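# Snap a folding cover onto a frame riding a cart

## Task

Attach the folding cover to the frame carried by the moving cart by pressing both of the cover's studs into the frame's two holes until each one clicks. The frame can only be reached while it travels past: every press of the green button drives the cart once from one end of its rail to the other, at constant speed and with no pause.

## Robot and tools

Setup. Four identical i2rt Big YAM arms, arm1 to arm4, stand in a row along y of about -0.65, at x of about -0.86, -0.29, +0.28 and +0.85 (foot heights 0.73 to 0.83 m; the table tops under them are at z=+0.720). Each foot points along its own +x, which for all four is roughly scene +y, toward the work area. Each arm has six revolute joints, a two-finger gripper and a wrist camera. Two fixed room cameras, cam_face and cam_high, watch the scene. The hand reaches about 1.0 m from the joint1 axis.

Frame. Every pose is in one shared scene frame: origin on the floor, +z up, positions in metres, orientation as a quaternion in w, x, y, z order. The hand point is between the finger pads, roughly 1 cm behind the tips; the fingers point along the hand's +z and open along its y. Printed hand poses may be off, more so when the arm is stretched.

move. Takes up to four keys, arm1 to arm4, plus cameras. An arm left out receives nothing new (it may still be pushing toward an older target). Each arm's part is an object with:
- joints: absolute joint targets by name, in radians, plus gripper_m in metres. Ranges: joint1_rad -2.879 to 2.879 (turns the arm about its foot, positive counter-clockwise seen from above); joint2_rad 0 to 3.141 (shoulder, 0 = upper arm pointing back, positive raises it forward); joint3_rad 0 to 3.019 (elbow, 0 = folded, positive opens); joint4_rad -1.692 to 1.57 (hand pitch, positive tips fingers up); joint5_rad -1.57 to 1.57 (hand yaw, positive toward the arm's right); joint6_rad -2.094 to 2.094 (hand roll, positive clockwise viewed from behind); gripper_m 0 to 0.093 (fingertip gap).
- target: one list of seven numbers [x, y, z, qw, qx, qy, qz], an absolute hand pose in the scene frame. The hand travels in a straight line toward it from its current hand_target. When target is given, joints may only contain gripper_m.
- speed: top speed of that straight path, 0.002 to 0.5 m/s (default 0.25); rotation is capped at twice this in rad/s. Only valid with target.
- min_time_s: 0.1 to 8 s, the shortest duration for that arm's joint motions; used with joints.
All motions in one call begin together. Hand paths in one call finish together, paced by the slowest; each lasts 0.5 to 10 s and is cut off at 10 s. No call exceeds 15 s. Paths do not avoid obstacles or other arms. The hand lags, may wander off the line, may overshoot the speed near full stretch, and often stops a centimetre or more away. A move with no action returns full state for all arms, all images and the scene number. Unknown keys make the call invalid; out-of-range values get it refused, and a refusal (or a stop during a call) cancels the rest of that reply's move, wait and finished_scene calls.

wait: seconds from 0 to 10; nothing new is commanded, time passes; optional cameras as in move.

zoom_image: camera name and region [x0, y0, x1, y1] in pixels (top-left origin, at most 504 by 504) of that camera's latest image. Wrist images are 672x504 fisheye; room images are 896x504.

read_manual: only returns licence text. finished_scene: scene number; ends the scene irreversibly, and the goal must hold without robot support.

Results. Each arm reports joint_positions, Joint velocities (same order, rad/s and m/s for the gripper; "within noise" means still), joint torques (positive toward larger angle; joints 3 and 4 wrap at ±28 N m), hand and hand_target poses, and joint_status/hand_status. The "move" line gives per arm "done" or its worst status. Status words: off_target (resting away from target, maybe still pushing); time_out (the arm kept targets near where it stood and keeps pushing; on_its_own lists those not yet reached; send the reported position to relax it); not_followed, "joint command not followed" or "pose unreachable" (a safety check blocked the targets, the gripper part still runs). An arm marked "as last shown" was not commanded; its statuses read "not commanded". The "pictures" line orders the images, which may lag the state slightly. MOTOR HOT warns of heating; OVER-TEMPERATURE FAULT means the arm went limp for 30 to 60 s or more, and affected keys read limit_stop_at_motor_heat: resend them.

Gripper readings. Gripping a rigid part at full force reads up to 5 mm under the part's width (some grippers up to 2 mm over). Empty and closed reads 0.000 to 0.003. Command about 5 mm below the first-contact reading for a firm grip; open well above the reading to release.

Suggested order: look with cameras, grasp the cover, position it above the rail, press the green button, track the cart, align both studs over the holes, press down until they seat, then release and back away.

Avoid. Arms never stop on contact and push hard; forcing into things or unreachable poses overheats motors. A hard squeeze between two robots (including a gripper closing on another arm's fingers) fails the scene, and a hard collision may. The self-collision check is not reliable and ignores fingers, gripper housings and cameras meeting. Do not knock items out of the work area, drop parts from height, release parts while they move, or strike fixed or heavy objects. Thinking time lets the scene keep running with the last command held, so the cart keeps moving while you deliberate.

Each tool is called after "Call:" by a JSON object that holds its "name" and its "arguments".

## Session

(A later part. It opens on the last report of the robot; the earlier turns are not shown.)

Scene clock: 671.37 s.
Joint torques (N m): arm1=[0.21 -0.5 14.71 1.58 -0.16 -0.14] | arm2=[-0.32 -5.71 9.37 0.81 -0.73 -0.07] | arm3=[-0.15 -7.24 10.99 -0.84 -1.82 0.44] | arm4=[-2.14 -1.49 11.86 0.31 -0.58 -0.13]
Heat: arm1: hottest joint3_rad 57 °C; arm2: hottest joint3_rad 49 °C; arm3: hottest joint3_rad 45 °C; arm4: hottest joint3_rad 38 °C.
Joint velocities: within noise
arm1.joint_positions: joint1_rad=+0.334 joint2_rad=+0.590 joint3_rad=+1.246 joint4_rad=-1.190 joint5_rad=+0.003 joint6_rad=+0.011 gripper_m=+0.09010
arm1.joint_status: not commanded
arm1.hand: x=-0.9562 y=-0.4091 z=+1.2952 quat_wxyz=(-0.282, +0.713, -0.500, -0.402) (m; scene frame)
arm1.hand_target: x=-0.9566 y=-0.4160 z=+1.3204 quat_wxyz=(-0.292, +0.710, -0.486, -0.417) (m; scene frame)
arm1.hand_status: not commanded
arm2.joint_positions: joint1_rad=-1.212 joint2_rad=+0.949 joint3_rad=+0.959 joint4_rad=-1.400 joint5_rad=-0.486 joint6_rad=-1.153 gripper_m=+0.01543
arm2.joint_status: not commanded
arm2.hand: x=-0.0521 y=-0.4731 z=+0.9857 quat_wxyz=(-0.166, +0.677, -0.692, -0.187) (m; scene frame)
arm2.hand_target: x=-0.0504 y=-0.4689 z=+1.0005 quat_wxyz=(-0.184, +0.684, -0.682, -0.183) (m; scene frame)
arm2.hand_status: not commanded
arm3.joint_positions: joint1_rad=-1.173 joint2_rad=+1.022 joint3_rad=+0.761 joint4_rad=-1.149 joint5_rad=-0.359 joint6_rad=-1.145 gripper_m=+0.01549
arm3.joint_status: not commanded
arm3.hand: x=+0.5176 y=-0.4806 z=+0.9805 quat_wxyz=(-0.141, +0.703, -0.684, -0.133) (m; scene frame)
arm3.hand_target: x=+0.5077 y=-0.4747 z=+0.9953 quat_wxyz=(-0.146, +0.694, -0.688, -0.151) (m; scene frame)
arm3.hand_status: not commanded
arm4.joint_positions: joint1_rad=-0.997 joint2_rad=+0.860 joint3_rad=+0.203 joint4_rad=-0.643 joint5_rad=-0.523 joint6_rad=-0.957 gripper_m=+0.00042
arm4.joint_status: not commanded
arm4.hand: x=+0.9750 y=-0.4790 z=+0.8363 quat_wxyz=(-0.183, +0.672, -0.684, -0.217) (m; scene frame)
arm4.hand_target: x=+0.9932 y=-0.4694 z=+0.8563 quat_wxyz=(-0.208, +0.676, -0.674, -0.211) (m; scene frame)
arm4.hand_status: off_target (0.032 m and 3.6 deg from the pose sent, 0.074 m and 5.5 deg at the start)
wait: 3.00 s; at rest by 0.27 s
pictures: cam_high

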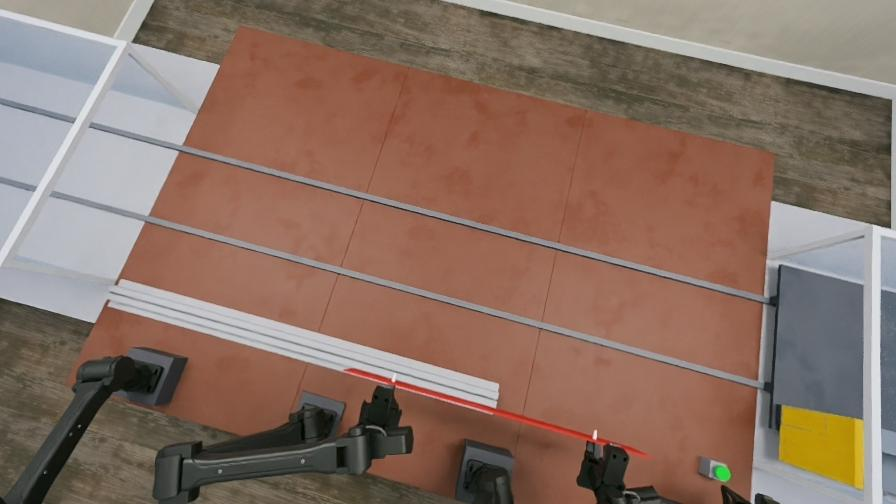

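Call:
{"name": "move", "arguments": {"arm4": {"joints":{"joint1_rad":-0.9,"joint2_rad":0.4,"joint3_rad":1.0,"joint4_rad":-1.0,"joint5_rad":0,"joint6_rad":0},"min_time_s":3}, "arm1": {"joints":{"joint2_rad":0.35,"joint3_rad":1.0},"min_time_s":3}}}

Call:
{"name": "wait", "arguments": {"seconds": 10}}

Call:
{"name": "wait", "arguments": {"seconds": 10}}

Call:
{"name": "wait", "arguments": {"seconds": 10}}

Call:
{"name": "wait", "arguments": {"seconds": 10}}

Call:
{"name": "wait", "arguments": {"seconds": 10}}

Call:
{"name": "wait", "arguments": {"seconds": 10}}

Call:
{"name": "wait", "arguments": {"seconds": 10}}

Call:
{"name": "wait", "arguments": {"seconds": 10}}

Call:
{"name": "wait", "arguments": {"seconds": 10}}

Call:
{"name": "wait", "arguments": {"seconds": 10}}

Call:
{"name": "wait", "arguments": {"seconds": 10}}

Call:
{"name": "wait", "arguments": {"seconds": 10, "cameras": ["cam_high"]}}

Scene clock: 685.53 s.
Joint torques (N m): arm1=[0.03 0.91 9.22 1.59 -0.2 -0.15] | arm2=[-0.32 -5.71 9.37 0.83 -0.73 -0.07] | arm3=[-0.26 -7.24 10.97 -0.83 -1.82 0.45] | arm4=[-0.79 1.85 13.83 1.31 0.12 0.19]
Heat: arm1: hottest joint3_rad 57 °C; arm2: hottest joint3_rad 49 °C; arm3: hottest joint3_rad 45 °C; arm4: hottest joint3_rad 40 °C.
move: arm1 done; arm4 done
Joint velocities: within noise
arm1.joint_positions: joint1_rad=+0.334 joint2_rad=+0.358 joint3_rad=+1.012 joint4_rad=-1.190 joint5_rad=+0.003 joint6_rad=+0.011 gripper_m=+0.09010
arm1.joint_status: all done
arm1.hand: x=-0.9367 y=-0.4599 z=+1.2235 quat_wxyz=(-0.281, +0.714, -0.501, -0.401) (m; scene frame)
arm1.hand_target: x=-0.9378 y=-0.4629 z=+1.2172 quat_wxyz=(-0.278, +0.722, -0.495, -0.396) (m; scene frame)
arm1.hand_status: not commanded
arm2, arm3: as last shown
arm4.joint_positions: joint1_rad=-0.916 joint2_rad=+0.397 joint3_rad=+0.948 joint4_rad=-0.989 joint5_rad=-0.006 joint6_rad=-0.021 gripper_m=+0.00043
arm4.joint_status: all done
arm4.hand: x=+1.0558 y=-0.5032 z=+1.2597 quat_wxyz=(-0.515, +0.263, -0.801, -0.153) (m; scene frame)
arm4.hand_target: x=+1.0481 y=-0.5065 z=+1.2866 quat_wxyz=(-0.532, +0.256, -0.790, -0.163) (m; scene frame)
arm4.hand_status: not commanded
pictures: none

Scene clock: 695.53 s.
Joint torques (N m): arm1=[0.15 0.03 9.02 1.37 -0.16 -0.11] | arm2=[-0.38 -5.71 9.37 0.81 -0.73 -0.07] | arm3=[-0.26 -7.3 10.99 -0.87 -1.83 0.45] | arm4=[-0.73 1.85 13.89 1.28 0.12 0.17]
Heat: arm1: hottest joint3_rad 56 °C; arm2: hottest joint3_rad 49 °C; arm3: hottest joint3_rad 45 °C; arm4: hottest joint3_rad 42 °C.
Joint velocities: within noise
arm1.joint_positions: joint1_rad=+0.334 joint2_rad=+0.358 joint3_rad=+1.012 joint4_rad=-1.190 joint5_rad=+0.003 joint6_rad=+0.011 gripper_m=+0.09010
arm1.joint_status: all done
arm1.hand: x=-0.9367 y=-0.4599 z=+1.2235 quat_wxyz=(-0.281, +0.714, -0.501, -0.401) (m; scene frame)
arm1.hand_target: x=-0.9378 y=-0.4629 z=+1.2172 quat_wxyz=(-0.278, +0.722, -0.495, -0.396) (m; scene frame)
arm1.hand_status: not commanded
arm2.joint_positions: joint1_rad=-1.212 joint2_rad=+0.949 joint3_rad=+0.959 joint4_rad=-1.400 joint5_rad=-0.486 joint6_rad=-1.153 gripper_m=+0.01543
arm2.joint_status: not commanded
arm2.hand: x=-0.0521 y=-0.4731 z=+0.9857 quat_wxyz=(-0.166, +0.677, -0.692, -0.187) (m; scene frame)
arm2.hand_target: x=-0.0504 y=-0.4689 z=+1.0005 quat_wxyz=(-0.184, +0.684, -0.682, -0.183) (m; scene frame)
arm2.hand_status: not commanded
arm3.joint_positions: joint1_rad=-1.173 joint2_rad=+1.022 joint3_rad=+0.761 joint4_rad=-1.149 joint5_rad=-0.359 joint6_rad=-1.145 gripper_m=+0.01549
arm3.joint_status: not commanded
arm3.hand: x=+0.5176 y=-0.4806 z=+0.9805 quat_wxyz=(-0.141, +0.703, -0.684, -0.133) (m; scene frame)
arm3.hand_target: x=+0.5077 y=-0.4747 z=+0.9953 quat_wxyz=(-0.146, +0.694, -0.688, -0.151) (m; scene frame)
arm3.hand_status: not commanded
arm4.joint_positions: joint1_rad=-0.916 joint2_rad=+0.397 joint3_rad=+0.948 joint4_rad=-0.989 joint5_rad=-0.006 joint6_rad=-0.021 gripper_m=+0.00043
arm4.joint_status: all done
arm4.hand: x=+1.0558 y=-0.5032 z=+1.2597 quat_wxyz=(-0.515, +0.263, -0.801, -0.153) (m; scene frame)
arm4.hand_target: x=+1.0481 y=-0.5065 z=+1.2866 quat_wxyz=(-0.532, +0.256, -0.790, -0.163) (m; scene frame)
arm4.hand_status: not commanded
wait: 10.00 s; at rest by 0.27 s
pictures: none

Scene clock: 705.53 s.
Joint torques (N m): arm1=[-0.44 0.79 9.06 1.35 -0.19 -0.12] | arm2=[-0.32 -5.71 9.37 0.84 -0.73 -0.07] | arm3=[-0.32 -7.18 10.96 -0.81 -1.82 0.43] | arm4=[-0.85 1.79 13.81 1.26 0.11 0.17]
Heat: arm1: hottest joint3_rad 55 °C; arm2: hottest joint3_rad 49 °C; arm3: hottest joint3_rad 45 °C; arm4: hottest joint3_rad 44 °C.
Joint velocities: within noise
arm1.joint_positions: joint1_rad=+0.334 joint2_rad=+0.358 joint3_rad=+1.012 joint4_rad=-1.190 joint5_rad=+0.003 joint6_rad=+0.011 gripper_m=+0.09010
arm1.joint_status: all done
arm1.hand: x=-0.9367 y=-0.4599 z=+1.2235 quat_wxyz=(-0.281, +0.714, -0.501, -0.401) (m; scene frame)
arm1.hand_target: x=-0.9378 y=-0.4629 z=+1.2172 quat_wxyz=(-0.278, +0.722, -0.495, -0.396) (m; scene frame)
arm1.hand_status: not commanded
arm2.joint_positions: joint1_rad=-1.212 joint2_rad=+0.949 joint3_rad=+0.959 joint4_rad=-1.400 joint5_rad=-0.486 joint6_rad=-1.153 gripper_m=+0.01543
arm2.joint_status: not commanded
arm2.hand: x=-0.0521 y=-0.4731 z=+0.9857 quat_wxyz=(-0.166, +0.677, -0.692, -0.187) (m; scene frame)
arm2.hand_target: x=-0.0504 y=-0.4689 z=+1.0005 quat_wxyz=(-0.184, +0.684, -0.682, -0.183) (m; scene frame)
arm2.hand_status: not commanded
arm3.joint_positions: joint1_rad=-1.173 joint2_rad=+1.022 joint3_rad=+0.761 joint4_rad=-1.149 joint5_rad=-0.359 joint6_rad=-1.145 gripper_m=+0.01549
arm3.joint_status: not commanded
arm3.hand: x=+0.5176 y=-0.4806 z=+0.9805 quat_wxyz=(-0.141, +0.703, -0.684, -0.133) (m; scene frame)
arm3.hand_target: x=+0.5077 y=-0.4747 z=+0.9953 quat_wxyz=(-0.146, +0.694, -0.688, -0.151) (m; scene frame)
arm3.hand_status: not commanded
arm4.joint_positions: joint1_rad=-0.916 joint2_rad=+0.397 joint3_rad=+0.948 joint4_rad=-0.989 joint5_rad=-0.006 joint6_rad=-0.021 gripper_m=+0.00043
arm4.joint_status: all done
arm4.hand: x=+1.0558 y=-0.5032 z=+1.2597 quat_wxyz=(-0.515, +0.263, -0.801, -0.153) (m; scene frame)
arm4.hand_target: x=+1.0481 y=-0.5065 z=+1.2866 quat_wxyz=(-0.532, +0.256, -0.790, -0.163) (m; scene frame)
arm4.hand_status: not commanded
wait: 10.00 s; at rest by 0.27 s
pictures: none

Scene clock: 715.53 s.
Joint torques (N m): arm1=[-0.38 0.03 8.99 1.54 -0.18 -0.11] | arm2=[-0.32 -5.71 9.37 0.83 -0.73 -0.07] | arm3=[-0.32 -7.18 10.95 -0.83 -1.81 0.43] | arm4=[-0.67 1.85 13.83 1.29 0.12 0.17]
Heat: arm1: hottest joint3_rad 54 °C; arm2: hottest joint3_rad 50 °C; arm3: hottest joint3_rad 45 °C; arm4: hottest joint3_rad 45 °C.
Joint velocities: within noise
arm1.joint_positions: joint1_rad=+0.334 joint2_rad=+0.358 joint3_rad=+1.012 joint4_rad=-1.190 joint5_rad=+0.003 joint6_rad=+0.011 gripper_m=+0.09010
arm1.joint_status: all done
arm1.hand: x=-0.9367 y=-0.4599 z=+1.2235 quat_wxyz=(-0.281, +0.714, -0.501, -0.401) (m; scene frame)
arm1.hand_target: x=-0.9378 y=-0.4629 z=+1.2172 quat_wxyz=(-0.278, +0.722, -0.495, -0.396) (m; scene frame)
arm1.hand_status: not commanded
arm2.joint_positions: joint1_rad=-1.212 joint2_rad=+0.949 joint3_rad=+0.959 joint4_rad=-1.400 joint5_rad=-0.486 joint6_rad=-1.153 gripper_m=+0.01543
arm2.joint_status: not commanded
arm2.hand: x=-0.0521 y=-0.4731 z=+0.9857 quat_wxyz=(-0.166, +0.677, -0.692, -0.187) (m; scene frame)
arm2.hand_target: x=-0.0504 y=-0.4689 z=+1.0005 quat_wxyz=(-0.184, +0.684, -0.682, -0.183) (m; scene frame)
arm2.hand_status: not commanded
arm3.joint_positions: joint1_rad=-1.173 joint2_rad=+1.022 joint3_rad=+0.761 joint4_rad=-1.149 joint5_rad=-0.359 joint6_rad=-1.145 gripper_m=+0.01549
arm3.joint_status: not commanded
arm3.hand: x=+0.5176 y=-0.4806 z=+0.9805 quat_wxyz=(-0.141, +0.703, -0.684, -0.133) (m; scene frame)
arm3.hand_target: x=+0.5077 y=-0.4747 z=+0.9953 quat_wxyz=(-0.146, +0.694, -0.688, -0.151) (m; scene frame)
arm3.hand_status: not commanded
arm4.joint_positions: joint1_rad=-0.916 joint2_rad=+0.397 joint3_rad=+0.948 joint4_rad=-0.989 joint5_rad=-0.006 joint6_rad=-0.021 gripper_m=+0.00043
arm4.joint_status: all done
arm4.hand: x=+1.0558 y=-0.5032 z=+1.2597 quat_wxyz=(-0.515, +0.263, -0.801, -0.153) (m; scene frame)
arm4.hand_target: x=+1.0481 y=-0.5065 z=+1.2866 quat_wxyz=(-0.532, +0.256, -0.790, -0.163) (m; scene frame)
arm4.hand_status: not commanded
wait: 10.00 s; at rest by 0.27 s
pictures: none

Scene clock: 725.53 s.
Joint torques (N m): arm1=[-0.21 0.56 9.33 1.58 -0.17 -0.14] | arm2=[-0.32 -5.71 9.39 0.83 -0.73 -0.07] | arm3=[-0.32 -7.12 10.99 -0.84 -1.82 0.44] | arm4=[-0.62 1.85 13.83 1.25 0.11 0.18]
Heat: arm1: hottest joint3_rad 53 °C; arm2: hottest joint3_rad 50 °C; arm3: hottest joint3_rad 45 °C; arm4: hottest joint3_rad 46 °C.
Joint velocities: within noise
arm1.joint_positions: joint1_rad=+0.334 joint2_rad=+0.358 joint3_rad=+1.012 joint4_rad=-1.190 joint5_rad=+0.003 joint6_rad=+0.011 gripper_m=+0.09010
arm1.joint_status: all done
arm1.hand: x=-0.9367 y=-0.4599 z=+1.2235 quat_wxyz=(-0.281, +0.714, -0.501, -0.401) (m; scene frame)
arm1.hand_target: x=-0.9378 y=-0.4629 z=+1.2172 quat_wxyz=(-0.278, +0.722, -0.495, -0.396) (m; scene frame)
arm1.hand_status: not commanded
arm2.joint_positions: joint1_rad=-1.212 joint2_rad=+0.949 joint3_rad=+0.959 joint4_rad=-1.400 joint5_rad=-0.486 joint6_rad=-1.153 gripper_m=+0.01543
arm2.joint_status: not commanded
arm2.hand: x=-0.0521 y=-0.4731 z=+0.9857 quat_wxyz=(-0.166, +0.677, -0.692, -0.187) (m; scene frame)
arm2.hand_target: x=-0.0504 y=-0.4689 z=+1.0005 quat_wxyz=(-0.184, +0.684, -0.682, -0.183) (m; scene frame)
arm2.hand_status: not commanded
arm3.joint_positions: joint1_rad=-1.173 joint2_rad=+1.022 joint3_rad=+0.761 joint4_rad=-1.149 joint5_rad=-0.359 joint6_rad=-1.145 gripper_m=+0.01549
arm3.joint_status: not commanded
arm3.hand: x=+0.5176 y=-0.4806 z=+0.9805 quat_wxyz=(-0.141, +0.703, -0.684, -0.133) (m; scene frame)
arm3.hand_target: x=+0.5077 y=-0.4747 z=+0.9953 quat_wxyz=(-0.146, +0.694, -0.688, -0.151) (m; scene frame)
arm3.hand_status: not commanded
arm4.joint_positions: joint1_rad=-0.916 joint2_rad=+0.397 joint3_rad=+0.948 joint4_rad=-0.989 joint5_rad=-0.006 joint6_rad=-0.021 gripper_m=+0.00043
arm4.joint_status: all done
arm4.hand: x=+1.0558 y=-0.5032 z=+1.2597 quat_wxyz=(-0.515, +0.263, -0.801, -0.153) (m; scene frame)
arm4.hand_target: x=+1.0481 y=-0.5065 z=+1.2866 quat_wxyz=(-0.532, +0.256, -0.790, -0.163) (m; scene frame)
arm4.hand_status: not commanded
wait: 10.00 s; at rest by 0.27 s
pictures: none

Scene clock: 735.53 s.
Joint torques (N m): arm1=[-0.09 0.03 9.35 1.59 -0.18 -0.14] | arm2=[-0.38 -5.71 9.37 0.83 -0.73 -0.07] | arm3=[-0.26 -7.3 10.97 -0.84 -1.81 0.44] | arm4=[-0.73 1.79 13.85 1.29 0.11 0.18]
Heat: arm1: hottest joint3_rad 53 °C; arm2: hottest joint3_rad 50 °C; arm3: hottest joint3_rad 45 °C; arm4: hottest joint3_rad 47 °C.
Joint velocities: within noise
arm1.joint_positions: joint1_rad=+0.334 joint2_rad=+0.358 joint3_rad=+1.012 joint4_rad=-1.190 joint5_rad=+0.003 joint6_rad=+0.011 gripper_m=+0.09010
arm1.joint_status: all done
arm1.hand: x=-0.9367 y=-0.4599 z=+1.2235 quat_wxyz=(-0.281, +0.714, -0.501, -0.401) (m; scene frame)
arm1.hand_target: x=-0.9378 y=-0.4629 z=+1.2172 quat_wxyz=(-0.278, +0.722, -0.495, -0.396) (m; scene frame)
arm1.hand_status: not commanded
arm2.joint_positions: joint1_rad=-1.212 joint2_rad=+0.949 joint3_rad=+0.959 joint4_rad=-1.400 joint5_rad=-0.486 joint6_rad=-1.153 gripper_m=+0.01543
arm2.joint_status: not commanded
arm2.hand: x=-0.0521 y=-0.4731 z=+0.9857 quat_wxyz=(-0.166, +0.677, -0.692, -0.187) (m; scene frame)
arm2.hand_target: x=-0.0504 y=-0.4689 z=+1.0005 quat_wxyz=(-0.184, +0.684, -0.682, -0.183) (m; scene frame)
arm2.hand_status: not commanded
arm3.joint_positions: joint1_rad=-1.173 joint2_rad=+1.022 joint3_rad=+0.761 joint4_rad=-1.149 joint5_rad=-0.359 joint6_rad=-1.145 gripper_m=+0.01549
arm3.joint_status: not commanded
arm3.hand: x=+0.5176 y=-0.4806 z=+0.9805 quat_wxyz=(-0.141, +0.703, -0.684, -0.133) (m; scene frame)
arm3.hand_target: x=+0.5077 y=-0.4747 z=+0.9953 quat_wxyz=(-0.146, +0.694, -0.688, -0.151) (m; scene frame)
arm3.hand_status: not commanded
arm4.joint_positions: joint1_rad=-0.916 joint2_rad=+0.397 joint3_rad=+0.948 joint4_rad=-0.989 joint5_rad=-0.006 joint6_rad=-0.021 gripper_m=+0.00043
arm4.joint_status: all done
arm4.hand: x=+1.0558 y=-0.5032 z=+1.2597 quat_wxyz=(-0.515, +0.263, -0.801, -0.153) (m; scene frame)
arm4.hand_target: x=+1.0481 y=-0.5065 z=+1.2866 quat_wxyz=(-0.532, +0.256, -0.790, -0.163) (m; scene frame)
arm4.hand_status: not commanded
wait: 10.00 s; at rest by 0.27 s
pictures: none

Scene clock: 745.53 s.
Joint torques (N m): arm1=[-0.85 0.38 9.13 1.4 -0.25 -0.14] | arm2=[-0.32 -5.66 9.37 0.83 -0.73 -0.07] | arm3=[-0.38 -7.24 11.03 -0.85 -1.82 0.44] | arm4=[-0.79 1.85 13.85 1.31 0.11 0.17]
Heat: arm1: hottest joint3_rad 52 °C; arm2: hottest joint3_rad 50 °C; arm3: hottest joint3_rad 45 °C; arm4: hottest joint3_rad 47 °C.
Joint velocities: within noise
arm1.joint_positions: joint1_rad=+0.334 joint2_rad=+0.358 joint3_rad=+1.012 joint4_rad=-1.190 joint5_rad=+0.003 joint6_rad=+0.011 gripper_m=+0.09010
arm1.joint_status: all done
arm1.hand: x=-0.9367 y=-0.4599 z=+1.2235 quat_wxyz=(-0.281, +0.714, -0.501, -0.401) (m; scene frame)
arm1.hand_target: x=-0.9378 y=-0.4629 z=+1.2172 quat_wxyz=(-0.278, +0.722, -0.495, -0.396) (m; scene frame)
arm1.hand_status: not commanded
arm2.joint_positions: joint1_rad=-1.212 joint2_rad=+0.949 joint3_rad=+0.959 joint4_rad=-1.400 joint5_rad=-0.486 joint6_rad=-1.153 gripper_m=+0.01543
arm2.joint_status: not commanded
arm2.hand: x=-0.0521 y=-0.4731 z=+0.9857 quat_wxyz=(-0.166, +0.677, -0.692, -0.187) (m; scene frame)
arm2.hand_target: x=-0.0504 y=-0.4689 z=+1.0005 quat_wxyz=(-0.184, +0.684, -0.682, -0.183) (m; scene frame)
arm2.hand_status: not commanded
arm3.joint_positions: joint1_rad=-1.173 joint2_rad=+1.022 joint3_rad=+0.761 joint4_rad=-1.149 joint5_rad=-0.359 joint6_rad=-1.145 gripper_m=+0.01549
arm3.joint_status: not commanded
arm3.hand: x=+0.5176 y=-0.4806 z=+0.9805 quat_wxyz=(-0.141, +0.703, -0.684, -0.133) (m; scene frame)
arm3.hand_target: x=+0.5077 y=-0.4747 z=+0.9953 quat_wxyz=(-0.146, +0.694, -0.688, -0.151) (m; scene frame)
arm3.hand_status: not commanded
arm4.joint_positions: joint1_rad=-0.916 joint2_rad=+0.397 joint3_rad=+0.948 joint4_rad=-0.989 joint5_rad=-0.006 joint6_rad=-0.021 gripper_m=+0.00043
arm4.joint_status: all done
arm4.hand: x=+1.0558 y=-0.5032 z=+1.2597 quat_wxyz=(-0.515, +0.263, -0.801, -0.153) (m; scene frame)
arm4.hand_target: x=+1.0481 y=-0.5065 z=+1.2866 quat_wxyz=(-0.532, +0.256, -0.790, -0.163) (m; scene frame)
arm4.hand_status: not commanded
wait: 10.00 s; at rest by 0.27 s
pictures: none

Scene clock: 755.53 s.
Joint torques (N m): arm1=[-0.79 0.09 9.18 1.63 -0.17 -0.11] | arm2=[-0.32 -5.71 9.37 0.83 -0.72 -0.07] | arm3=[-0.38 -7.18 10.95 -0.85 -1.81 0.45] | arm4=[-0.73 1.73 13.86 1.26 0.12 0.17]
Heat: arm1: hottest joint3_rad 51 °C; arm2: hottest joint3_rad 50 °C; arm3: hottest joint3_rad 45 °C; arm4: hottest joint3_rad 48 °C.
Joint velocities: within noise
arm1.joint_positions: joint1_rad=+0.334 joint2_rad=+0.358 joint3_rad=+1.012 joint4_rad=-1.190 joint5_rad=+0.003 joint6_rad=+0.011 gripper_m=+0.09010
arm1.joint_status: all done
arm1.hand: x=-0.9367 y=-0.4599 z=+1.2235 quat_wxyz=(-0.281, +0.714, -0.501, -0.401) (m; scene frame)
arm1.hand_target: x=-0.9378 y=-0.4629 z=+1.2172 quat_wxyz=(-0.278, +0.722, -0.495, -0.396) (m; scene frame)
arm1.hand_status: not commanded
arm2.joint_positions: joint1_rad=-1.212 joint2_rad=+0.949 joint3_rad=+0.959 joint4_rad=-1.400 joint5_rad=-0.486 joint6_rad=-1.153 gripper_m=+0.01543
arm2.joint_status: not commanded
arm2.hand: x=-0.0521 y=-0.4731 z=+0.9857 quat_wxyz=(-0.166, +0.677, -0.692, -0.187) (m; scene frame)
arm2.hand_target: x=-0.0504 y=-0.4689 z=+1.0005 quat_wxyz=(-0.184, +0.684, -0.682, -0.183) (m; scene frame)
arm2.hand_status: not commanded
arm3.joint_positions: joint1_rad=-1.173 joint2_rad=+1.022 joint3_rad=+0.761 joint4_rad=-1.149 joint5_rad=-0.359 joint6_rad=-1.145 gripper_m=+0.01549
arm3.joint_status: not commanded
arm3.hand: x=+0.5176 y=-0.4806 z=+0.9805 quat_wxyz=(-0.141, +0.703, -0.684, -0.133) (m; scene frame)
arm3.hand_target: x=+0.5077 y=-0.4747 z=+0.9953 quat_wxyz=(-0.146, +0.694, -0.688, -0.151) (m; scene frame)
arm3.hand_status: not commanded
arm4.joint_positions: joint1_rad=-0.916 joint2_rad=+0.397 joint3_rad=+0.948 joint4_rad=-0.989 joint5_rad=-0.006 joint6_rad=-0.021 gripper_m=+0.00043
arm4.joint_status: all done
arm4.hand: x=+1.0558 y=-0.5032 z=+1.2597 quat_wxyz=(-0.515, +0.263, -0.801, -0.153) (m; scene frame)
arm4.hand_target: x=+1.0481 y=-0.5065 z=+1.2866 quat_wxyz=(-0.532, +0.256, -0.790, -0.163) (m; scene frame)
arm4.hand_status: not commanded
wait: 10.00 s; at rest by 0.27 s
pictures: none

Scene clock: 765.53 s.
Joint torques (N m): arm1=[-0.85 -0.15 9.11 1.69 -0.2 -0.13] | arm2=[-0.32 -5.71 9.37 0.83 -0.73 -0.07] | arm3=[-0.15 -7.24 11.02 -0.83 -1.81 0.44] | arm4=[-0.79 1.9 13.85 1.28 0.12 0.19]
Heat: arm1: hottest joint3_rad 51 °C; arm2: hottest joint3_rad 50 °C; arm3: hottest joint3_rad 46 °C; arm4: hottest joint3_rad 48 °C.
Joint velocities: within noise
arm1.joint_positions: joint1_rad=+0.334 joint2_rad=+0.358 joint3_rad=+1.012 joint4_rad=-1.190 joint5_rad=+0.003 joint6_rad=+0.011 gripper_m=+0.09010
arm1.joint_status: all done
arm1.hand: x=-0.9367 y=-0.4599 z=+1.2235 quat_wxyz=(-0.281, +0.714, -0.501, -0.401) (m; scene frame)
arm1.hand_target: x=-0.9378 y=-0.4629 z=+1.2172 quat_wxyz=(-0.278, +0.722, -0.495, -0.396) (m; scene frame)
arm1.hand_status: not commanded
arm2.joint_positions: joint1_rad=-1.212 joint2_rad=+0.949 joint3_rad=+0.959 joint4_rad=-1.400 joint5_rad=-0.486 joint6_rad=-1.153 gripper_m=+0.01543
arm2.joint_status: not commanded
arm2.hand: x=-0.0521 y=-0.4731 z=+0.9857 quat_wxyz=(-0.166, +0.677, -0.692, -0.187) (m; scene frame)
arm2.hand_target: x=-0.0504 y=-0.4689 z=+1.0005 quat_wxyz=(-0.184, +0.684, -0.682, -0.183) (m; scene frame)
arm2.hand_status: not commanded
arm3.joint_positions: joint1_rad=-1.173 joint2_rad=+1.022 joint3_rad=+0.761 joint4_rad=-1.149 joint5_rad=-0.359 joint6_rad=-1.145 gripper_m=+0.01549
arm3.joint_status: not commanded
arm3.hand: x=+0.5176 y=-0.4806 z=+0.9805 quat_wxyz=(-0.141, +0.703, -0.684, -0.133) (m; scene frame)
arm3.hand_target: x=+0.5077 y=-0.4747 z=+0.9953 quat_wxyz=(-0.146, +0.694, -0.688, -0.151) (m; scene frame)
arm3.hand_status: not commanded
arm4.joint_positions: joint1_rad=-0.916 joint2_rad=+0.397 joint3_rad=+0.948 joint4_rad=-0.989 joint5_rad=-0.006 joint6_rad=-0.021 gripper_m=+0.00043
arm4.joint_status: all done
arm4.hand: x=+1.0558 y=-0.5032 z=+1.2597 quat_wxyz=(-0.515, +0.263, -0.801, -0.153) (m; scene frame)
arm4.hand_target: x=+1.0481 y=-0.5065 z=+1.2866 quat_wxyz=(-0.532, +0.256, -0.790, -0.163) (m; scene frame)
arm4.hand_status: not commanded
wait: 10.00 s; at rest by 0.27 s
pictures: none

Scene clock: 775.53 s.
Joint torques (N m): arm1=[-0.73 0.97 9.14 1.51 -0.16 -0.13] | arm2=[-0.38 -5.66 9.37 0.83 -0.73 -0.07] | arm3=[-0.38 -7.36 10.99 -0.83 -1.83 0.45] | arm4=[-0.67 1.85 13.87 1.28 0.13 0.17]
Heat: arm1: hottest joint3_rad 50 °C; arm2: hottest joint3_rad 50 °C; arm3: hottest joint3_rad 46 °C; arm4: hottest joint3_rad 49 °C.
Joint velocities: within noise
arm1.joint_positions: joint1_rad=+0.334 joint2_rad=+0.358 joint3_rad=+1.012 joint4_rad=-1.190 joint5_rad=+0.003 joint6_rad=+0.011 gripper_m=+0.09010
arm1.joint_status: all done
arm1.hand: x=-0.9367 y=-0.4599 z=+1.2235 quat_wxyz=(-0.281, +0.714, -0.501, -0.401) (m; scene frame)
arm1.hand_target: x=-0.9378 y=-0.4629 z=+1.2172 quat_wxyz=(-0.278, +0.722, -0.495, -0.396) (m; scene frame)
arm1.hand_status: not commanded
arm2.joint_positions: joint1_rad=-1.212 joint2_rad=+0.949 joint3_rad=+0.959 joint4_rad=-1.400 joint5_rad=-0.486 joint6_rad=-1.153 gripper_m=+0.01543
arm2.joint_status: not commanded
arm2.hand: x=-0.0521 y=-0.4731 z=+0.9857 quat_wxyz=(-0.166, +0.677, -0.692, -0.187) (m; scene frame)
arm2.hand_target: x=-0.0504 y=-0.4689 z=+1.0005 quat_wxyz=(-0.184, +0.684, -0.682, -0.183) (m; scene frame)
arm2.hand_status: not commanded
arm3.joint_positions: joint1_rad=-1.173 joint2_rad=+1.022 joint3_rad=+0.761 joint4_rad=-1.149 joint5_rad=-0.359 joint6_rad=-1.145 gripper_m=+0.01549
arm3.joint_status: not commanded
arm3.hand: x=+0.5176 y=-0.4806 z=+0.9805 quat_wxyz=(-0.141, +0.703, -0.684, -0.133) (m; scene frame)
arm3.hand_target: x=+0.5077 y=-0.4747 z=+0.9953 quat_wxyz=(-0.146, +0.694, -0.688, -0.151) (m; scene frame)
arm3.hand_status: not commanded
arm4.joint_positions: joint1_rad=-0.916 joint2_rad=+0.397 joint3_rad=+0.948 joint4_rad=-0.989 joint5_rad=-0.006 joint6_rad=-0.021 gripper_m=+0.00043
arm4.joint_status: all done
arm4.hand: x=+1.0558 y=-0.5032 z=+1.2597 quat_wxyz=(-0.515, +0.263, -0.801, -0.153) (m; scene frame)
arm4.hand_target: x=+1.0481 y=-0.5065 z=+1.2866 quat_wxyz=(-0.532, +0.256, -0.790, -0.163) (m; scene frame)
arm4.hand_status: not commanded
wait: 10.00 s; at rest by 0.27 s
pictures: none

Scene clock: 785.53 s.
Joint torques (N m): arm1=[-0.73 -0.44 9.13 1.58 -0.19 -0.14] | arm2=[-0.32 -5.71 9.37 0.83 -0.72 -0.07] | arm3=[-0.32 -7.3 11.02 -0.87 -1.82 0.44] | arm4=[-0.79 1.79 13.83 1.25 0.12 0.18]
Heat: arm1: hottest joint3_rad 50 °C; arm2: hottest joint3_rad 50 °C; arm3: hottest joint3_rad 46 °C; arm4: hottest joint3_rad 49 °C.
Joint velocities: within noise
arm1.joint_positions: joint1_rad=+0.334 joint2_rad=+0.358 joint3_rad=+1.012 joint4_rad=-1.190 joint5_rad=+0.003 joint6_rad=+0.011 gripper_m=+0.09010
arm1.joint_status: all done
arm1.hand: x=-0.9367 y=-0.4599 z=+1.2235 quat_wxyz=(-0.281, +0.714, -0.501, -0.401) (m; scene frame)
arm1.hand_target: x=-0.9378 y=-0.4629 z=+1.2172 quat_wxyz=(-0.278, +0.722, -0.495, -0.396) (m; scene frame)
arm1.hand_status: not commanded
arm2.joint_positions: joint1_rad=-1.212 joint2_rad=+0.949 joint3_rad=+0.959 joint4_rad=-1.400 joint5_rad=-0.486 joint6_rad=-1.153 gripper_m=+0.01543
arm2.joint_status: not commanded
arm2.hand: x=-0.0521 y=-0.4731 z=+0.9857 quat_wxyz=(-0.166, +0.677, -0.692, -0.187) (m; scene frame)
arm2.hand_target: x=-0.0504 y=-0.4689 z=+1.0005 quat_wxyz=(-0.184, +0.684, -0.682, -0.183) (m; scene frame)
arm2.hand_status: not commanded
arm3.joint_positions: joint1_rad=-1.173 joint2_rad=+1.022 joint3_rad=+0.761 joint4_rad=-1.149 joint5_rad=-0.359 joint6_rad=-1.145 gripper_m=+0.01549
arm3.joint_status: not commanded
arm3.hand: x=+0.5176 y=-0.4806 z=+0.9805 quat_wxyz=(-0.141, +0.703, -0.684, -0.133) (m; scene frame)
arm3.hand_target: x=+0.5077 y=-0.4747 z=+0.9953 quat_wxyz=(-0.146, +0.694, -0.688, -0.151) (m; scene frame)
arm3.hand_status: not commanded
arm4.joint_positions: joint1_rad=-0.916 joint2_rad=+0.397 joint3_rad=+0.948 joint4_rad=-0.989 joint5_rad=-0.006 joint6_rad=-0.021 gripper_m=+0.00043
arm4.joint_status: all done
arm4.hand: x=+1.0558 y=-0.5032 z=+1.2597 quat_wxyz=(-0.515, +0.263, -0.801, -0.153) (m; scene frame)
arm4.hand_target: x=+1.0481 y=-0.5065 z=+1.2866 quat_wxyz=(-0.532, +0.256, -0.790, -0.163) (m; scene frame)
arm4.hand_status: not commanded
wait: 10.00 s; at rest by 0.27 s
pictures: none

Scene clock: 795.53 s.
Joint torques (N m): arm1=[-0.21 0.5 9.21 1.51 -0.19 -0.18] | arm2=[-0.38 -5.71 9.37 0.83 -0.73 -0.07] | arm3=[-0.26 -7.41 10.99 -0.91 -1.81 0.44] | arm4=[-0.85 1.79 13.86 1.26 0.13 0.17]
Heat: arm1: hottest joint3_rad 50 °C; arm2: hottest joint3_rad 50 °C; arm3: hottest joint3_rad 46 °C; arm4: hottest joint3_rad 49 °C.
Joint velocities: within noise
arm1.joint_positions: joint1_rad=+0.334 joint2_rad=+0.358 joint3_rad=+1.012 joint4_rad=-1.190 joint5_rad=+0.003 joint6_rad=+0.011 gripper_m=+0.09010
arm1.joint_status: all done
arm1.hand: x=-0.9367 y=-0.4599 z=+1.2235 quat_wxyz=(-0.281, +0.714, -0.501, -0.401) (m; scene frame)
arm1.hand_target: x=-0.9378 y=-0.4629 z=+1.2172 quat_wxyz=(-0.278, +0.722, -0.495, -0.396) (m; scene frame)
arm1.hand_status: not commanded
arm2.joint_positions: joint1_rad=-1.212 joint2_rad=+0.949 joint3_rad=+0.959 joint4_rad=-1.400 joint5_rad=-0.486 joint6_rad=-1.153 gripper_m=+0.01543
arm2.joint_status: not commanded
arm2.hand: x=-0.0521 y=-0.4731 z=+0.9857 quat_wxyz=(-0.166, +0.677, -0.692, -0.187) (m; scene frame)
arm2.hand_target: x=-0.0504 y=-0.4689 z=+1.0005 quat_wxyz=(-0.184, +0.684, -0.682, -0.183) (m; scene frame)
arm2.hand_status: not commanded
arm3.joint_positions: joint1_rad=-1.173 joint2_rad=+1.022 joint3_rad=+0.761 joint4_rad=-1.149 joint5_rad=-0.359 joint6_rad=-1.145 gripper_m=+0.01549
arm3.joint_status: not commanded
arm3.hand: x=+0.5176 y=-0.4806 z=+0.9805 quat_wxyz=(-0.141, +0.703, -0.684, -0.133) (m; scene frame)
arm3.hand_target: x=+0.5077 y=-0.4747 z=+0.9953 quat_wxyz=(-0.146, +0.694, -0.688, -0.151) (m; scene frame)
arm3.hand_status: not commanded
arm4.joint_positions: joint1_rad=-0.916 joint2_rad=+0.397 joint3_rad=+0.948 joint4_rad=-0.989 joint5_rad=-0.006 joint6_rad=-0.021 gripper_m=+0.00043
arm4.joint_status: all done
arm4.hand: x=+1.0558 y=-0.5032 z=+1.2597 quat_wxyz=(-0.515, +0.263, -0.801, -0.153) (m; scene frame)
arm4.hand_target: x=+1.0481 y=-0.5065 z=+1.2866 quat_wxyz=(-0.532, +0.256, -0.790, -0.163) (m; scene frame)
arm4.hand_status: not commanded
wait: 10.00 s; at rest by 0.27 s
pictures: none

Scene clock: 805.53 s.
Joint torques (N m): arm1=[0.09 0.38 9.22 1.47 -0.16 -0.15] | arm2=[-0.38 -5.71 9.36 0.81 -0.72 -0.07] | arm3=[-0.44 -7.18 10.99 -0.85 -1.82 0.44] | arm4=[-0.73 1.73 13.87 1.28 0.13 0.17]
Heat: arm1: hottest joint3_rad 49 °C; arm2: hottest joint3_rad 50 °C; arm3: hottest joint3_rad 46 °C; arm4: hottest joint3_rad 50 °C.
Joint velocities: within noise
arm1.joint_positions: joint1_rad=+0.334 joint2_rad=+0.358 joint3_rad=+1.012 joint4_rad=-1.190 joint5_rad=+0.003 joint6_rad=+0.011 gripper_m=+0.09010
arm1.joint_status: all done
arm1.hand: x=-0.9367 y=-0.4599 z=+1.2235 quat_wxyz=(-0.281, +0.714, -0.501, -0.401) (m; scene frame)
arm1.hand_target: x=-0.9378 y=-0.4629 z=+1.2172 quat_wxyz=(-0.278, +0.722, -0.495, -0.396) (m; scene frame)
arm1.hand_status: not commanded
arm2.joint_positions: joint1_rad=-1.212 joint2_rad=+0.949 joint3_rad=+0.959 joint4_rad=-1.400 joint5_rad=-0.486 joint6_rad=-1.153 gripper_m=+0.01543
arm2.joint_status: not commanded
arm2.hand: x=-0.0521 y=-0.4731 z=+0.9857 quat_wxyz=(-0.166, +0.677, -0.692, -0.187) (m; scene frame)
arm2.hand_target: x=-0.0504 y=-0.4689 z=+1.0005 quat_wxyz=(-0.184, +0.684, -0.682, -0.183) (m; scene frame)
arm2.hand_status: not commanded
arm3.joint_positions: joint1_rad=-1.173 joint2_rad=+1.022 joint3_rad=+0.761 joint4_rad=-1.149 joint5_rad=-0.359 joint6_rad=-1.145 gripper_m=+0.01549
arm3.joint_status: not commanded
arm3.hand: x=+0.5176 y=-0.4806 z=+0.9805 quat_wxyz=(-0.141, +0.703, -0.684, -0.133) (m; scene frame)
arm3.hand_target: x=+0.5077 y=-0.4747 z=+0.9953 quat_wxyz=(-0.146, +0.694, -0.688, -0.151) (m; scene frame)
arm3.hand_status: not commanded
arm4.joint_positions: joint1_rad=-0.916 joint2_rad=+0.397 joint3_rad=+0.948 joint4_rad=-0.989 joint5_rad=-0.006 joint6_rad=-0.021 gripper_m=+0.00043
arm4.joint_status: all done
arm4.hand: x=+1.0558 y=-0.5032 z=+1.2597 quat_wxyz=(-0.515, +0.263, -0.801, -0.153) (m; scene frame)
arm4.hand_target: x=+1.0481 y=-0.5065 z=+1.2866 quat_wxyz=(-0.532, +0.256, -0.790, -0.163) (m; scene frame)
arm4.hand_status: not commanded
wait: 10.00 s; at rest by 0.27 s
pictures: cam_high

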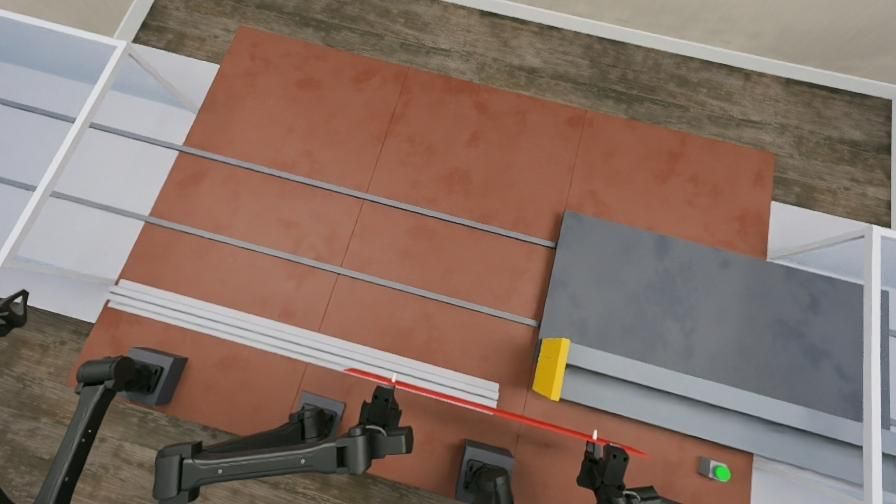

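Call:
{"name": "wait", "arguments": {"seconds": 10}}

Call:
{"name": "wait", "arguments": {"seconds": 10}}

Call:
{"name": "wait", "arguments": {"seconds": 10}}

Call:
{"name": "wait", "arguments": {"seconds": 10}}

Call:
{"name": "wait", "arguments": {"seconds": 10}}

Call:
{"name": "move", "arguments": {"arm2": {"target":[0.12,-0.46,0.995,-0.184,0.683,-0.683,-0.183],"speed":0.08}, "arm3": {"target":[0.677,-0.465,0.99,-0.145,0.694,-0.689,-0.151],"speed":0.08}, "cameras": ["arm2_cam_wrist","arm3_cam_wrist","cam_high"]}}

Scene clock: 822.43 s.
Joint torques (N m): arm1=[-0.67 0.15 9.14 1.72 -0.18 -0.14] | arm2=[-0.32 -5.71 9.39 0.84 -0.73 -0.07] | arm3=[-0.32 -7.12 11 -0.83 -1.82 0.44] | arm4=[-0.62 1.85 13.85 1.29 0.12 0.17]
Heat: arm1: hottest joint3_rad 49 °C; arm2: hottest joint3_rad 50 °C; arm3: hottest joint3_rad 46 °C; arm4: hottest joint3_rad 50 °C.
Joint velocities: within noise
arm1.joint_positions: joint1_rad=+0.334 joint2_rad=+0.358 joint3_rad=+1.012 joint4_rad=-1.190 joint5_rad=+0.003 joint6_rad=+0.011 gripper_m=+0.09010
arm1.joint_status: all done
arm1.hand: x=-0.9367 y=-0.4599 z=+1.2235 quat_wxyz=(-0.281, +0.714, -0.501, -0.401) (m; scene frame)
arm1.hand_target: x=-0.9378 y=-0.4629 z=+1.2172 quat_wxyz=(-0.278, +0.722, -0.495, -0.396) (m; scene frame)
arm1.hand_status: not commanded
arm2.joint_positions: joint1_rad=-1.212 joint2_rad=+0.949 joint3_rad=+0.959 joint4_rad=-1.400 joint5_rad=-0.486 joint6_rad=-1.153 gripper_m=+0.01543
arm2.joint_status: not commanded
arm2.hand: x=-0.0521 y=-0.4731 z=+0.9857 quat_wxyz=(-0.166, +0.677, -0.692, -0.187) (m; scene frame)
arm2.hand_target: x=-0.0504 y=-0.4689 z=+1.0005 quat_wxyz=(-0.184, +0.684, -0.682, -0.183) (m; scene frame)
arm2.hand_status: not commanded
arm3.joint_positions: joint1_rad=-1.173 joint2_rad=+1.022 joint3_rad=+0.761 joint4_rad=-1.149 joint5_rad=-0.359 joint6_rad=-1.145 gripper_m=+0.01549
arm3.joint_status: not commanded
arm3.hand: x=+0.5176 y=-0.4806 z=+0.9805 quat_wxyz=(-0.141, +0.703, -0.684, -0.133) (m; scene frame)
arm3.hand_target: x=+0.5077 y=-0.4747 z=+0.9953 quat_wxyz=(-0.146, +0.694, -0.688, -0.151) (m; scene frame)
arm3.hand_status: not commanded
arm4.joint_positions: joint1_rad=-0.916 joint2_rad=+0.397 joint3_rad=+0.948 joint4_rad=-0.989 joint5_rad=-0.006 joint6_rad=-0.021 gripper_m=+0.00043
arm4.joint_status: all done
arm4.hand: x=+1.0558 y=-0.5032 z=+1.2597 quat_wxyz=(-0.515, +0.263, -0.801, -0.153) (m; scene frame)
arm4.hand_target: x=+1.0481 y=-0.5065 z=+1.2866 quat_wxyz=(-0.532, +0.256, -0.790, -0.163) (m; scene frame)
arm4.hand_status: not commanded
wait: 10.00 s; at rest from the start
pictures: none

Scene clock: 832.43 s.
Joint torques (N m): arm1=[0.38 0.32 9.26 1.61 -0.16 -0.12] | arm2=[-0.38 -5.71 9.37 0.81 -0.73 -0.07] | arm3=[-0.44 -7.24 11.04 -0.87 -1.82 0.45] | arm4=[-0.73 1.79 13.82 1.26 0.13 0.18]
Heat: arm1: hottest joint3_rad 49 °C; arm2: hottest joint3_rad 50 °C; arm3: hottest joint3_rad 46 °C; arm4: hottest joint3_rad 50 °C.
Joint velocities: within noise
arm1.joint_positions: joint1_rad=+0.334 joint2_rad=+0.358 joint3_rad=+1.012 joint4_rad=-1.190 joint5_rad=+0.003 joint6_rad=+0.011 gripper_m=+0.09010
arm1.joint_status: all done
arm1.hand: x=-0.9367 y=-0.4599 z=+1.2235 quat_wxyz=(-0.281, +0.714, -0.501, -0.401) (m; scene frame)
arm1.hand_target: x=-0.9378 y=-0.4629 z=+1.2172 quat_wxyz=(-0.278, +0.722, -0.495, -0.396) (m; scene frame)
arm1.hand_status: not commanded
arm2.joint_positions: joint1_rad=-1.212 joint2_rad=+0.949 joint3_rad=+0.959 joint4_rad=-1.400 joint5_rad=-0.486 joint6_rad=-1.153 gripper_m=+0.01543
arm2.joint_status: not commanded
arm2.hand: x=-0.0521 y=-0.4731 z=+0.9857 quat_wxyz=(-0.166, +0.677, -0.692, -0.187) (m; scene frame)
arm2.hand_target: x=-0.0504 y=-0.4689 z=+1.0005 quat_wxyz=(-0.184, +0.684, -0.682, -0.183) (m; scene frame)
arm2.hand_status: not commanded
arm3.joint_positions: joint1_rad=-1.173 joint2_rad=+1.022 joint3_rad=+0.761 joint4_rad=-1.149 joint5_rad=-0.359 joint6_rad=-1.145 gripper_m=+0.01549
arm3.joint_status: not commanded
arm3.hand: x=+0.5176 y=-0.4806 z=+0.9805 quat_wxyz=(-0.141, +0.703, -0.684, -0.133) (m; scene frame)
arm3.hand_target: x=+0.5077 y=-0.4747 z=+0.9953 quat_wxyz=(-0.146, +0.694, -0.688, -0.151) (m; scene frame)
arm3.hand_status: not commanded
arm4.joint_positions: joint1_rad=-0.916 joint2_rad=+0.397 joint3_rad=+0.948 joint4_rad=-0.989 joint5_rad=-0.006 joint6_rad=-0.021 gripper_m=+0.00043
arm4.joint_status: all done
arm4.hand: x=+1.0558 y=-0.5032 z=+1.2597 quat_wxyz=(-0.515, +0.263, -0.801, -0.153) (m; scene frame)
arm4.hand_target: x=+1.0481 y=-0.5065 z=+1.2866 quat_wxyz=(-0.532, +0.256, -0.790, -0.163) (m; scene frame)
arm4.hand_status: not commanded
wait: 10.00 s; at rest by 0.27 s
pictures: none

Scene clock: 842.43 s.
Joint torques (N m): arm1=[0.03 -0.03 9.26 1.73 -0.15 -0.14] | arm2=[-0.32 -5.71 9.37 0.83 -0.73 -0.07] | arm3=[-0.26 -7.36 11.02 -0.83 -1.81 0.45] | arm4=[-0.67 1.79 13.79 1.31 0.12 0.17]
Heat: arm1: hottest joint3_rad 49 °C; arm2: hottest joint3_rad 50 °C; arm3: hottest joint3_rad 46 °C; arm4: hottest joint3_rad 50 °C.
Joint velocities: within noise
arm1.joint_positions: joint1_rad=+0.334 joint2_rad=+0.358 joint3_rad=+1.012 joint4_rad=-1.190 joint5_rad=+0.003 joint6_rad=+0.011 gripper_m=+0.09010
arm1.joint_status: all done
arm1.hand: x=-0.9367 y=-0.4599 z=+1.2235 quat_wxyz=(-0.281, +0.714, -0.501, -0.401) (m; scene frame)
arm1.hand_target: x=-0.9378 y=-0.4629 z=+1.2172 quat_wxyz=(-0.278, +0.722, -0.495, -0.396) (m; scene frame)
arm1.hand_status: not commanded
arm2.joint_positions: joint1_rad=-1.212 joint2_rad=+0.949 joint3_rad=+0.959 joint4_rad=-1.400 joint5_rad=-0.486 joint6_rad=-1.153 gripper_m=+0.01543
arm2.joint_status: not commanded
arm2.hand: x=-0.0521 y=-0.4731 z=+0.9857 quat_wxyz=(-0.166, +0.677, -0.692, -0.187) (m; scene frame)
arm2.hand_target: x=-0.0504 y=-0.4689 z=+1.0005 quat_wxyz=(-0.184, +0.684, -0.682, -0.183) (m; scene frame)
arm2.hand_status: not commanded
arm3.joint_positions: joint1_rad=-1.173 joint2_rad=+1.022 joint3_rad=+0.761 joint4_rad=-1.149 joint5_rad=-0.359 joint6_rad=-1.145 gripper_m=+0.01549
arm3.joint_status: not commanded
arm3.hand: x=+0.5176 y=-0.4806 z=+0.9805 quat_wxyz=(-0.141, +0.703, -0.684, -0.133) (m; scene frame)
arm3.hand_target: x=+0.5077 y=-0.4747 z=+0.9953 quat_wxyz=(-0.146, +0.694, -0.688, -0.151) (m; scene frame)
arm3.hand_status: not commanded
arm4.joint_positions: joint1_rad=-0.916 joint2_rad=+0.397 joint3_rad=+0.948 joint4_rad=-0.989 joint5_rad=-0.006 joint6_rad=-0.021 gripper_m=+0.00043
arm4.joint_status: all done
arm4.hand: x=+1.0558 y=-0.5032 z=+1.2597 quat_wxyz=(-0.515, +0.263, -0.801, -0.153) (m; scene frame)
arm4.hand_target: x=+1.0481 y=-0.5065 z=+1.2866 quat_wxyz=(-0.532, +0.256, -0.790, -0.163) (m; scene frame)
arm4.hand_status: not commanded
wait: 10.00 s; at rest by 0.27 s
pictures: none

Scene clock: 852.43 s.
Joint torques (N m): arm1=[0.5 0.21 9.35 1.43 -0.2 -0.16] | arm2=[-0.38 -5.71 9.37 0.83 -0.73 -0.07] | arm3=[-0.38 -7.18 10.99 -0.84 -1.81 0.44] | arm4=[-0.73 1.85 13.83 1.31 0.12 0.17]
Heat: arm1: hottest joint3_rad 48 °C; arm2: hottest joint3_rad 50 °C; arm3: hottest joint3_rad 46 °C; arm4: hottest joint3_rad 51 °C.
Joint velocities: within noise
arm1.joint_positions: joint1_rad=+0.334 joint2_rad=+0.358 joint3_rad=+1.012 joint4_rad=-1.190 joint5_rad=+0.003 joint6_rad=+0.011 gripper_m=+0.09010
arm1.joint_status: all done
arm1.hand: x=-0.9367 y=-0.4599 z=+1.2235 quat_wxyz=(-0.281, +0.714, -0.501, -0.401) (m; scene frame)
arm1.hand_target: x=-0.9378 y=-0.4629 z=+1.2172 quat_wxyz=(-0.278, +0.722, -0.495, -0.396) (m; scene frame)
arm1.hand_status: not commanded
arm2.joint_positions: joint1_rad=-1.212 joint2_rad=+0.949 joint3_rad=+0.959 joint4_rad=-1.400 joint5_rad=-0.486 joint6_rad=-1.153 gripper_m=+0.01543
arm2.joint_status: not commanded
arm2.hand: x=-0.0521 y=-0.4731 z=+0.9857 quat_wxyz=(-0.166, +0.677, -0.692, -0.187) (m; scene frame)
arm2.hand_target: x=-0.0504 y=-0.4689 z=+1.0005 quat_wxyz=(-0.184, +0.684, -0.682, -0.183) (m; scene frame)
arm2.hand_status: not commanded
arm3.joint_positions: joint1_rad=-1.173 joint2_rad=+1.022 joint3_rad=+0.761 joint4_rad=-1.149 joint5_rad=-0.359 joint6_rad=-1.145 gripper_m=+0.01549
arm3.joint_status: not commanded
arm3.hand: x=+0.5176 y=-0.4806 z=+0.9805 quat_wxyz=(-0.141, +0.703, -0.684, -0.133) (m; scene frame)
arm3.hand_target: x=+0.5077 y=-0.4747 z=+0.9953 quat_wxyz=(-0.146, +0.694, -0.688, -0.151) (m; scene frame)
arm3.hand_status: not commanded
arm4.joint_positions: joint1_rad=-0.916 joint2_rad=+0.397 joint3_rad=+0.948 joint4_rad=-0.989 joint5_rad=-0.006 joint6_rad=-0.021 gripper_m=+0.00043
arm4.joint_status: all done
arm4.hand: x=+1.0558 y=-0.5032 z=+1.2597 quat_wxyz=(-0.515, +0.263, -0.801, -0.153) (m; scene frame)
arm4.hand_target: x=+1.0481 y=-0.5065 z=+1.2866 quat_wxyz=(-0.532, +0.256, -0.790, -0.163) (m; scene frame)
arm4.hand_status: not commanded
wait: 10.00 s; at rest by 0.27 s
pictures: none

Scene clock: 862.43 s.
Joint torques (N m): arm1=[0.26 0.21 9.09 1.5 -0.17 -0.17] | arm2=[-0.32 -5.71 9.37 0.81 -0.73 -0.07] | arm3=[-0.32 -7.24 10.99 -0.87 -1.81 0.44] | arm4=[-0.73 1.9 13.85 1.24 0.13 0.17]
Heat: arm1: hottest joint3_rad 48 °C; arm2: hottest joint3_rad 50 °C; arm3: hottest joint3_rad 46 °C; arm4: hottest joint3_rad 51 °C.
Joint velocities: within noise
arm1.joint_positions: joint1_rad=+0.334 joint2_rad=+0.358 joint3_rad=+1.012 joint4_rad=-1.190 joint5_rad=+0.003 joint6_rad=+0.011 gripper_m=+0.09010
arm1.joint_status: all done
arm1.hand: x=-0.9367 y=-0.4599 z=+1.2235 quat_wxyz=(-0.281, +0.714, -0.501, -0.401) (m; scene frame)
arm1.hand_target: x=-0.9378 y=-0.4629 z=+1.2172 quat_wxyz=(-0.278, +0.722, -0.495, -0.396) (m; scene frame)
arm1.hand_status: not commanded
arm2.joint_positions: joint1_rad=-1.212 joint2_rad=+0.949 joint3_rad=+0.959 joint4_rad=-1.400 joint5_rad=-0.486 joint6_rad=-1.153 gripper_m=+0.01543
arm2.joint_status: not commanded
arm2.hand: x=-0.0521 y=-0.4731 z=+0.9857 quat_wxyz=(-0.166, +0.677, -0.692, -0.187) (m; scene frame)
arm2.hand_target: x=-0.0504 y=-0.4689 z=+1.0005 quat_wxyz=(-0.184, +0.684, -0.682, -0.183) (m; scene frame)
arm2.hand_status: not commanded
arm3.joint_positions: joint1_rad=-1.173 joint2_rad=+1.022 joint3_rad=+0.761 joint4_rad=-1.149 joint5_rad=-0.359 joint6_rad=-1.145 gripper_m=+0.01549
arm3.joint_status: not commanded
arm3.hand: x=+0.5176 y=-0.4806 z=+0.9805 quat_wxyz=(-0.141, +0.703, -0.684, -0.133) (m; scene frame)
arm3.hand_target: x=+0.5077 y=-0.4747 z=+0.9953 quat_wxyz=(-0.146, +0.694, -0.688, -0.151) (m; scene frame)
arm3.hand_status: not commanded
arm4.joint_positions: joint1_rad=-0.916 joint2_rad=+0.397 joint3_rad=+0.948 joint4_rad=-0.989 joint5_rad=-0.006 joint6_rad=-0.021 gripper_m=+0.00043
arm4.joint_status: all done
arm4.hand: x=+1.0558 y=-0.5032 z=+1.2597 quat_wxyz=(-0.515, +0.263, -0.801, -0.153) (m; scene frame)
arm4.hand_target: x=+1.0481 y=-0.5065 z=+1.2866 quat_wxyz=(-0.532, +0.256, -0.790, -0.163) (m; scene frame)
arm4.hand_status: not commanded
wait: 10.00 s; at rest by 0.27 s
pictures: none

Scene clock: 865.20 s.
Joint torques (N m): arm1=[0.09 1.08 9.06 1.65 -0.18 -0.13] | arm2=[-1.44 -9.41 12.31 1.25 -0.98 -0.16] | arm3=[-2.02 -12.57 14.19 -1.31 -2.37 0.19] | arm4=[-0.67 1.85 13.85 1.25 0.12 0.16]
Heat: arm1: hottest joint3_rad 48 °C; arm2: hottest joint3_rad 50 °C; arm3: hottest joint3_rad 46 °C; arm4: hottest joint3_rad 51 °C.
move: arm2 off_target; arm3 off_target
Joint velocities: within noise
arm1, arm4: as last shown
arm2.joint_positions: joint1_rad=-1.324 joint2_rad=+1.378 joint3_rad=+1.263 joint4_rad=-1.371 joint5_rad=-0.503 joint6_rad=-1.284 gripper_m=+0.01543
arm2.joint_status: not commanded
arm2.hand: x=+0.0962 y=-0.4654 z=+0.9715 quat_wxyz=(-0.151, +0.676, -0.694, -0.196) (m; scene frame)
arm2.hand_target: x=+0.1180 y=-0.4605 z=+0.9944 quat_wxyz=(-0.184, +0.683, -0.683, -0.184) (m; scene frame)
arm2.hand_status: off_target (0.034 m and 4.4 deg from the pose sent, 0.173 m and 2.5 deg at the start)
arm3.joint_positions: joint1_rad=-1.308 joint2_rad=+1.476 joint3_rad=+1.083 joint4_rad=-1.104 joint5_rad=-0.366 joint6_rad=-1.283 gripper_m=+0.01549
arm3.joint_status: not commanded
arm3.hand: x=+0.6679 y=-0.4753 z=+0.9577 quat_wxyz=(-0.123, +0.700, -0.690, -0.137) (m; scene frame)
arm3.hand_target: x=+0.6764 y=-0.4662 z=+0.9891 quat_wxyz=(-0.146, +0.694, -0.689, -0.150) (m; scene frame)
arm3.hand_status: off_target (0.035 m and 3.0 deg from the pose sent, 0.160 m and 2.4 deg at the start)
pictures: arm2_cam_wrist, arm3_cam_wrist, cam_high

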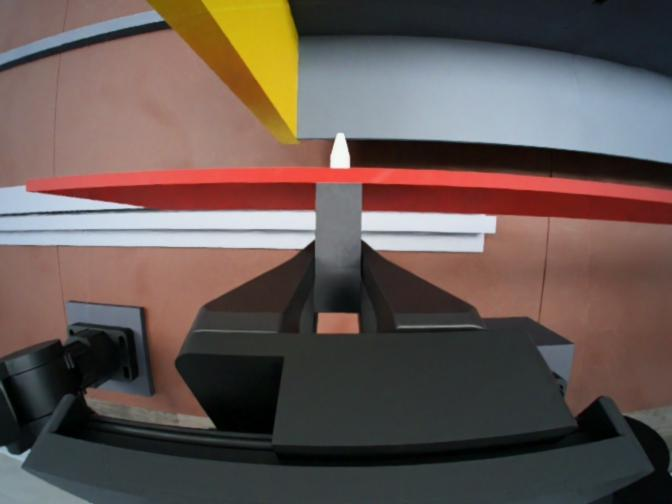

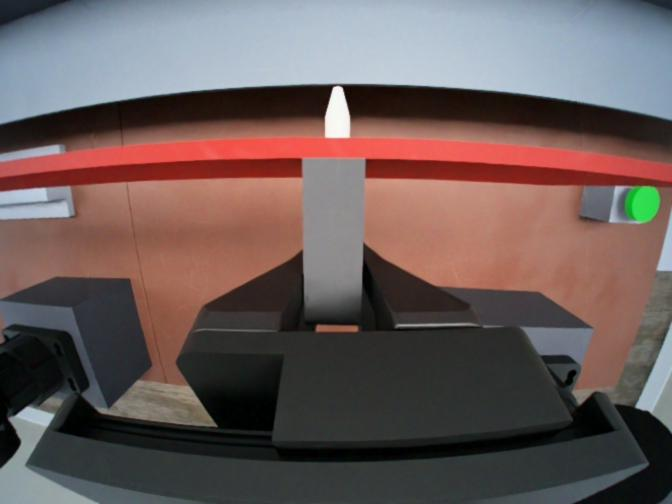

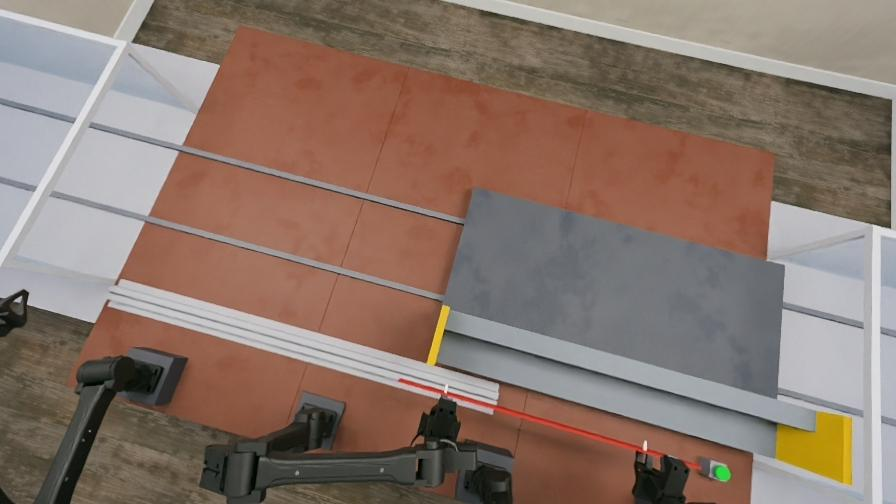

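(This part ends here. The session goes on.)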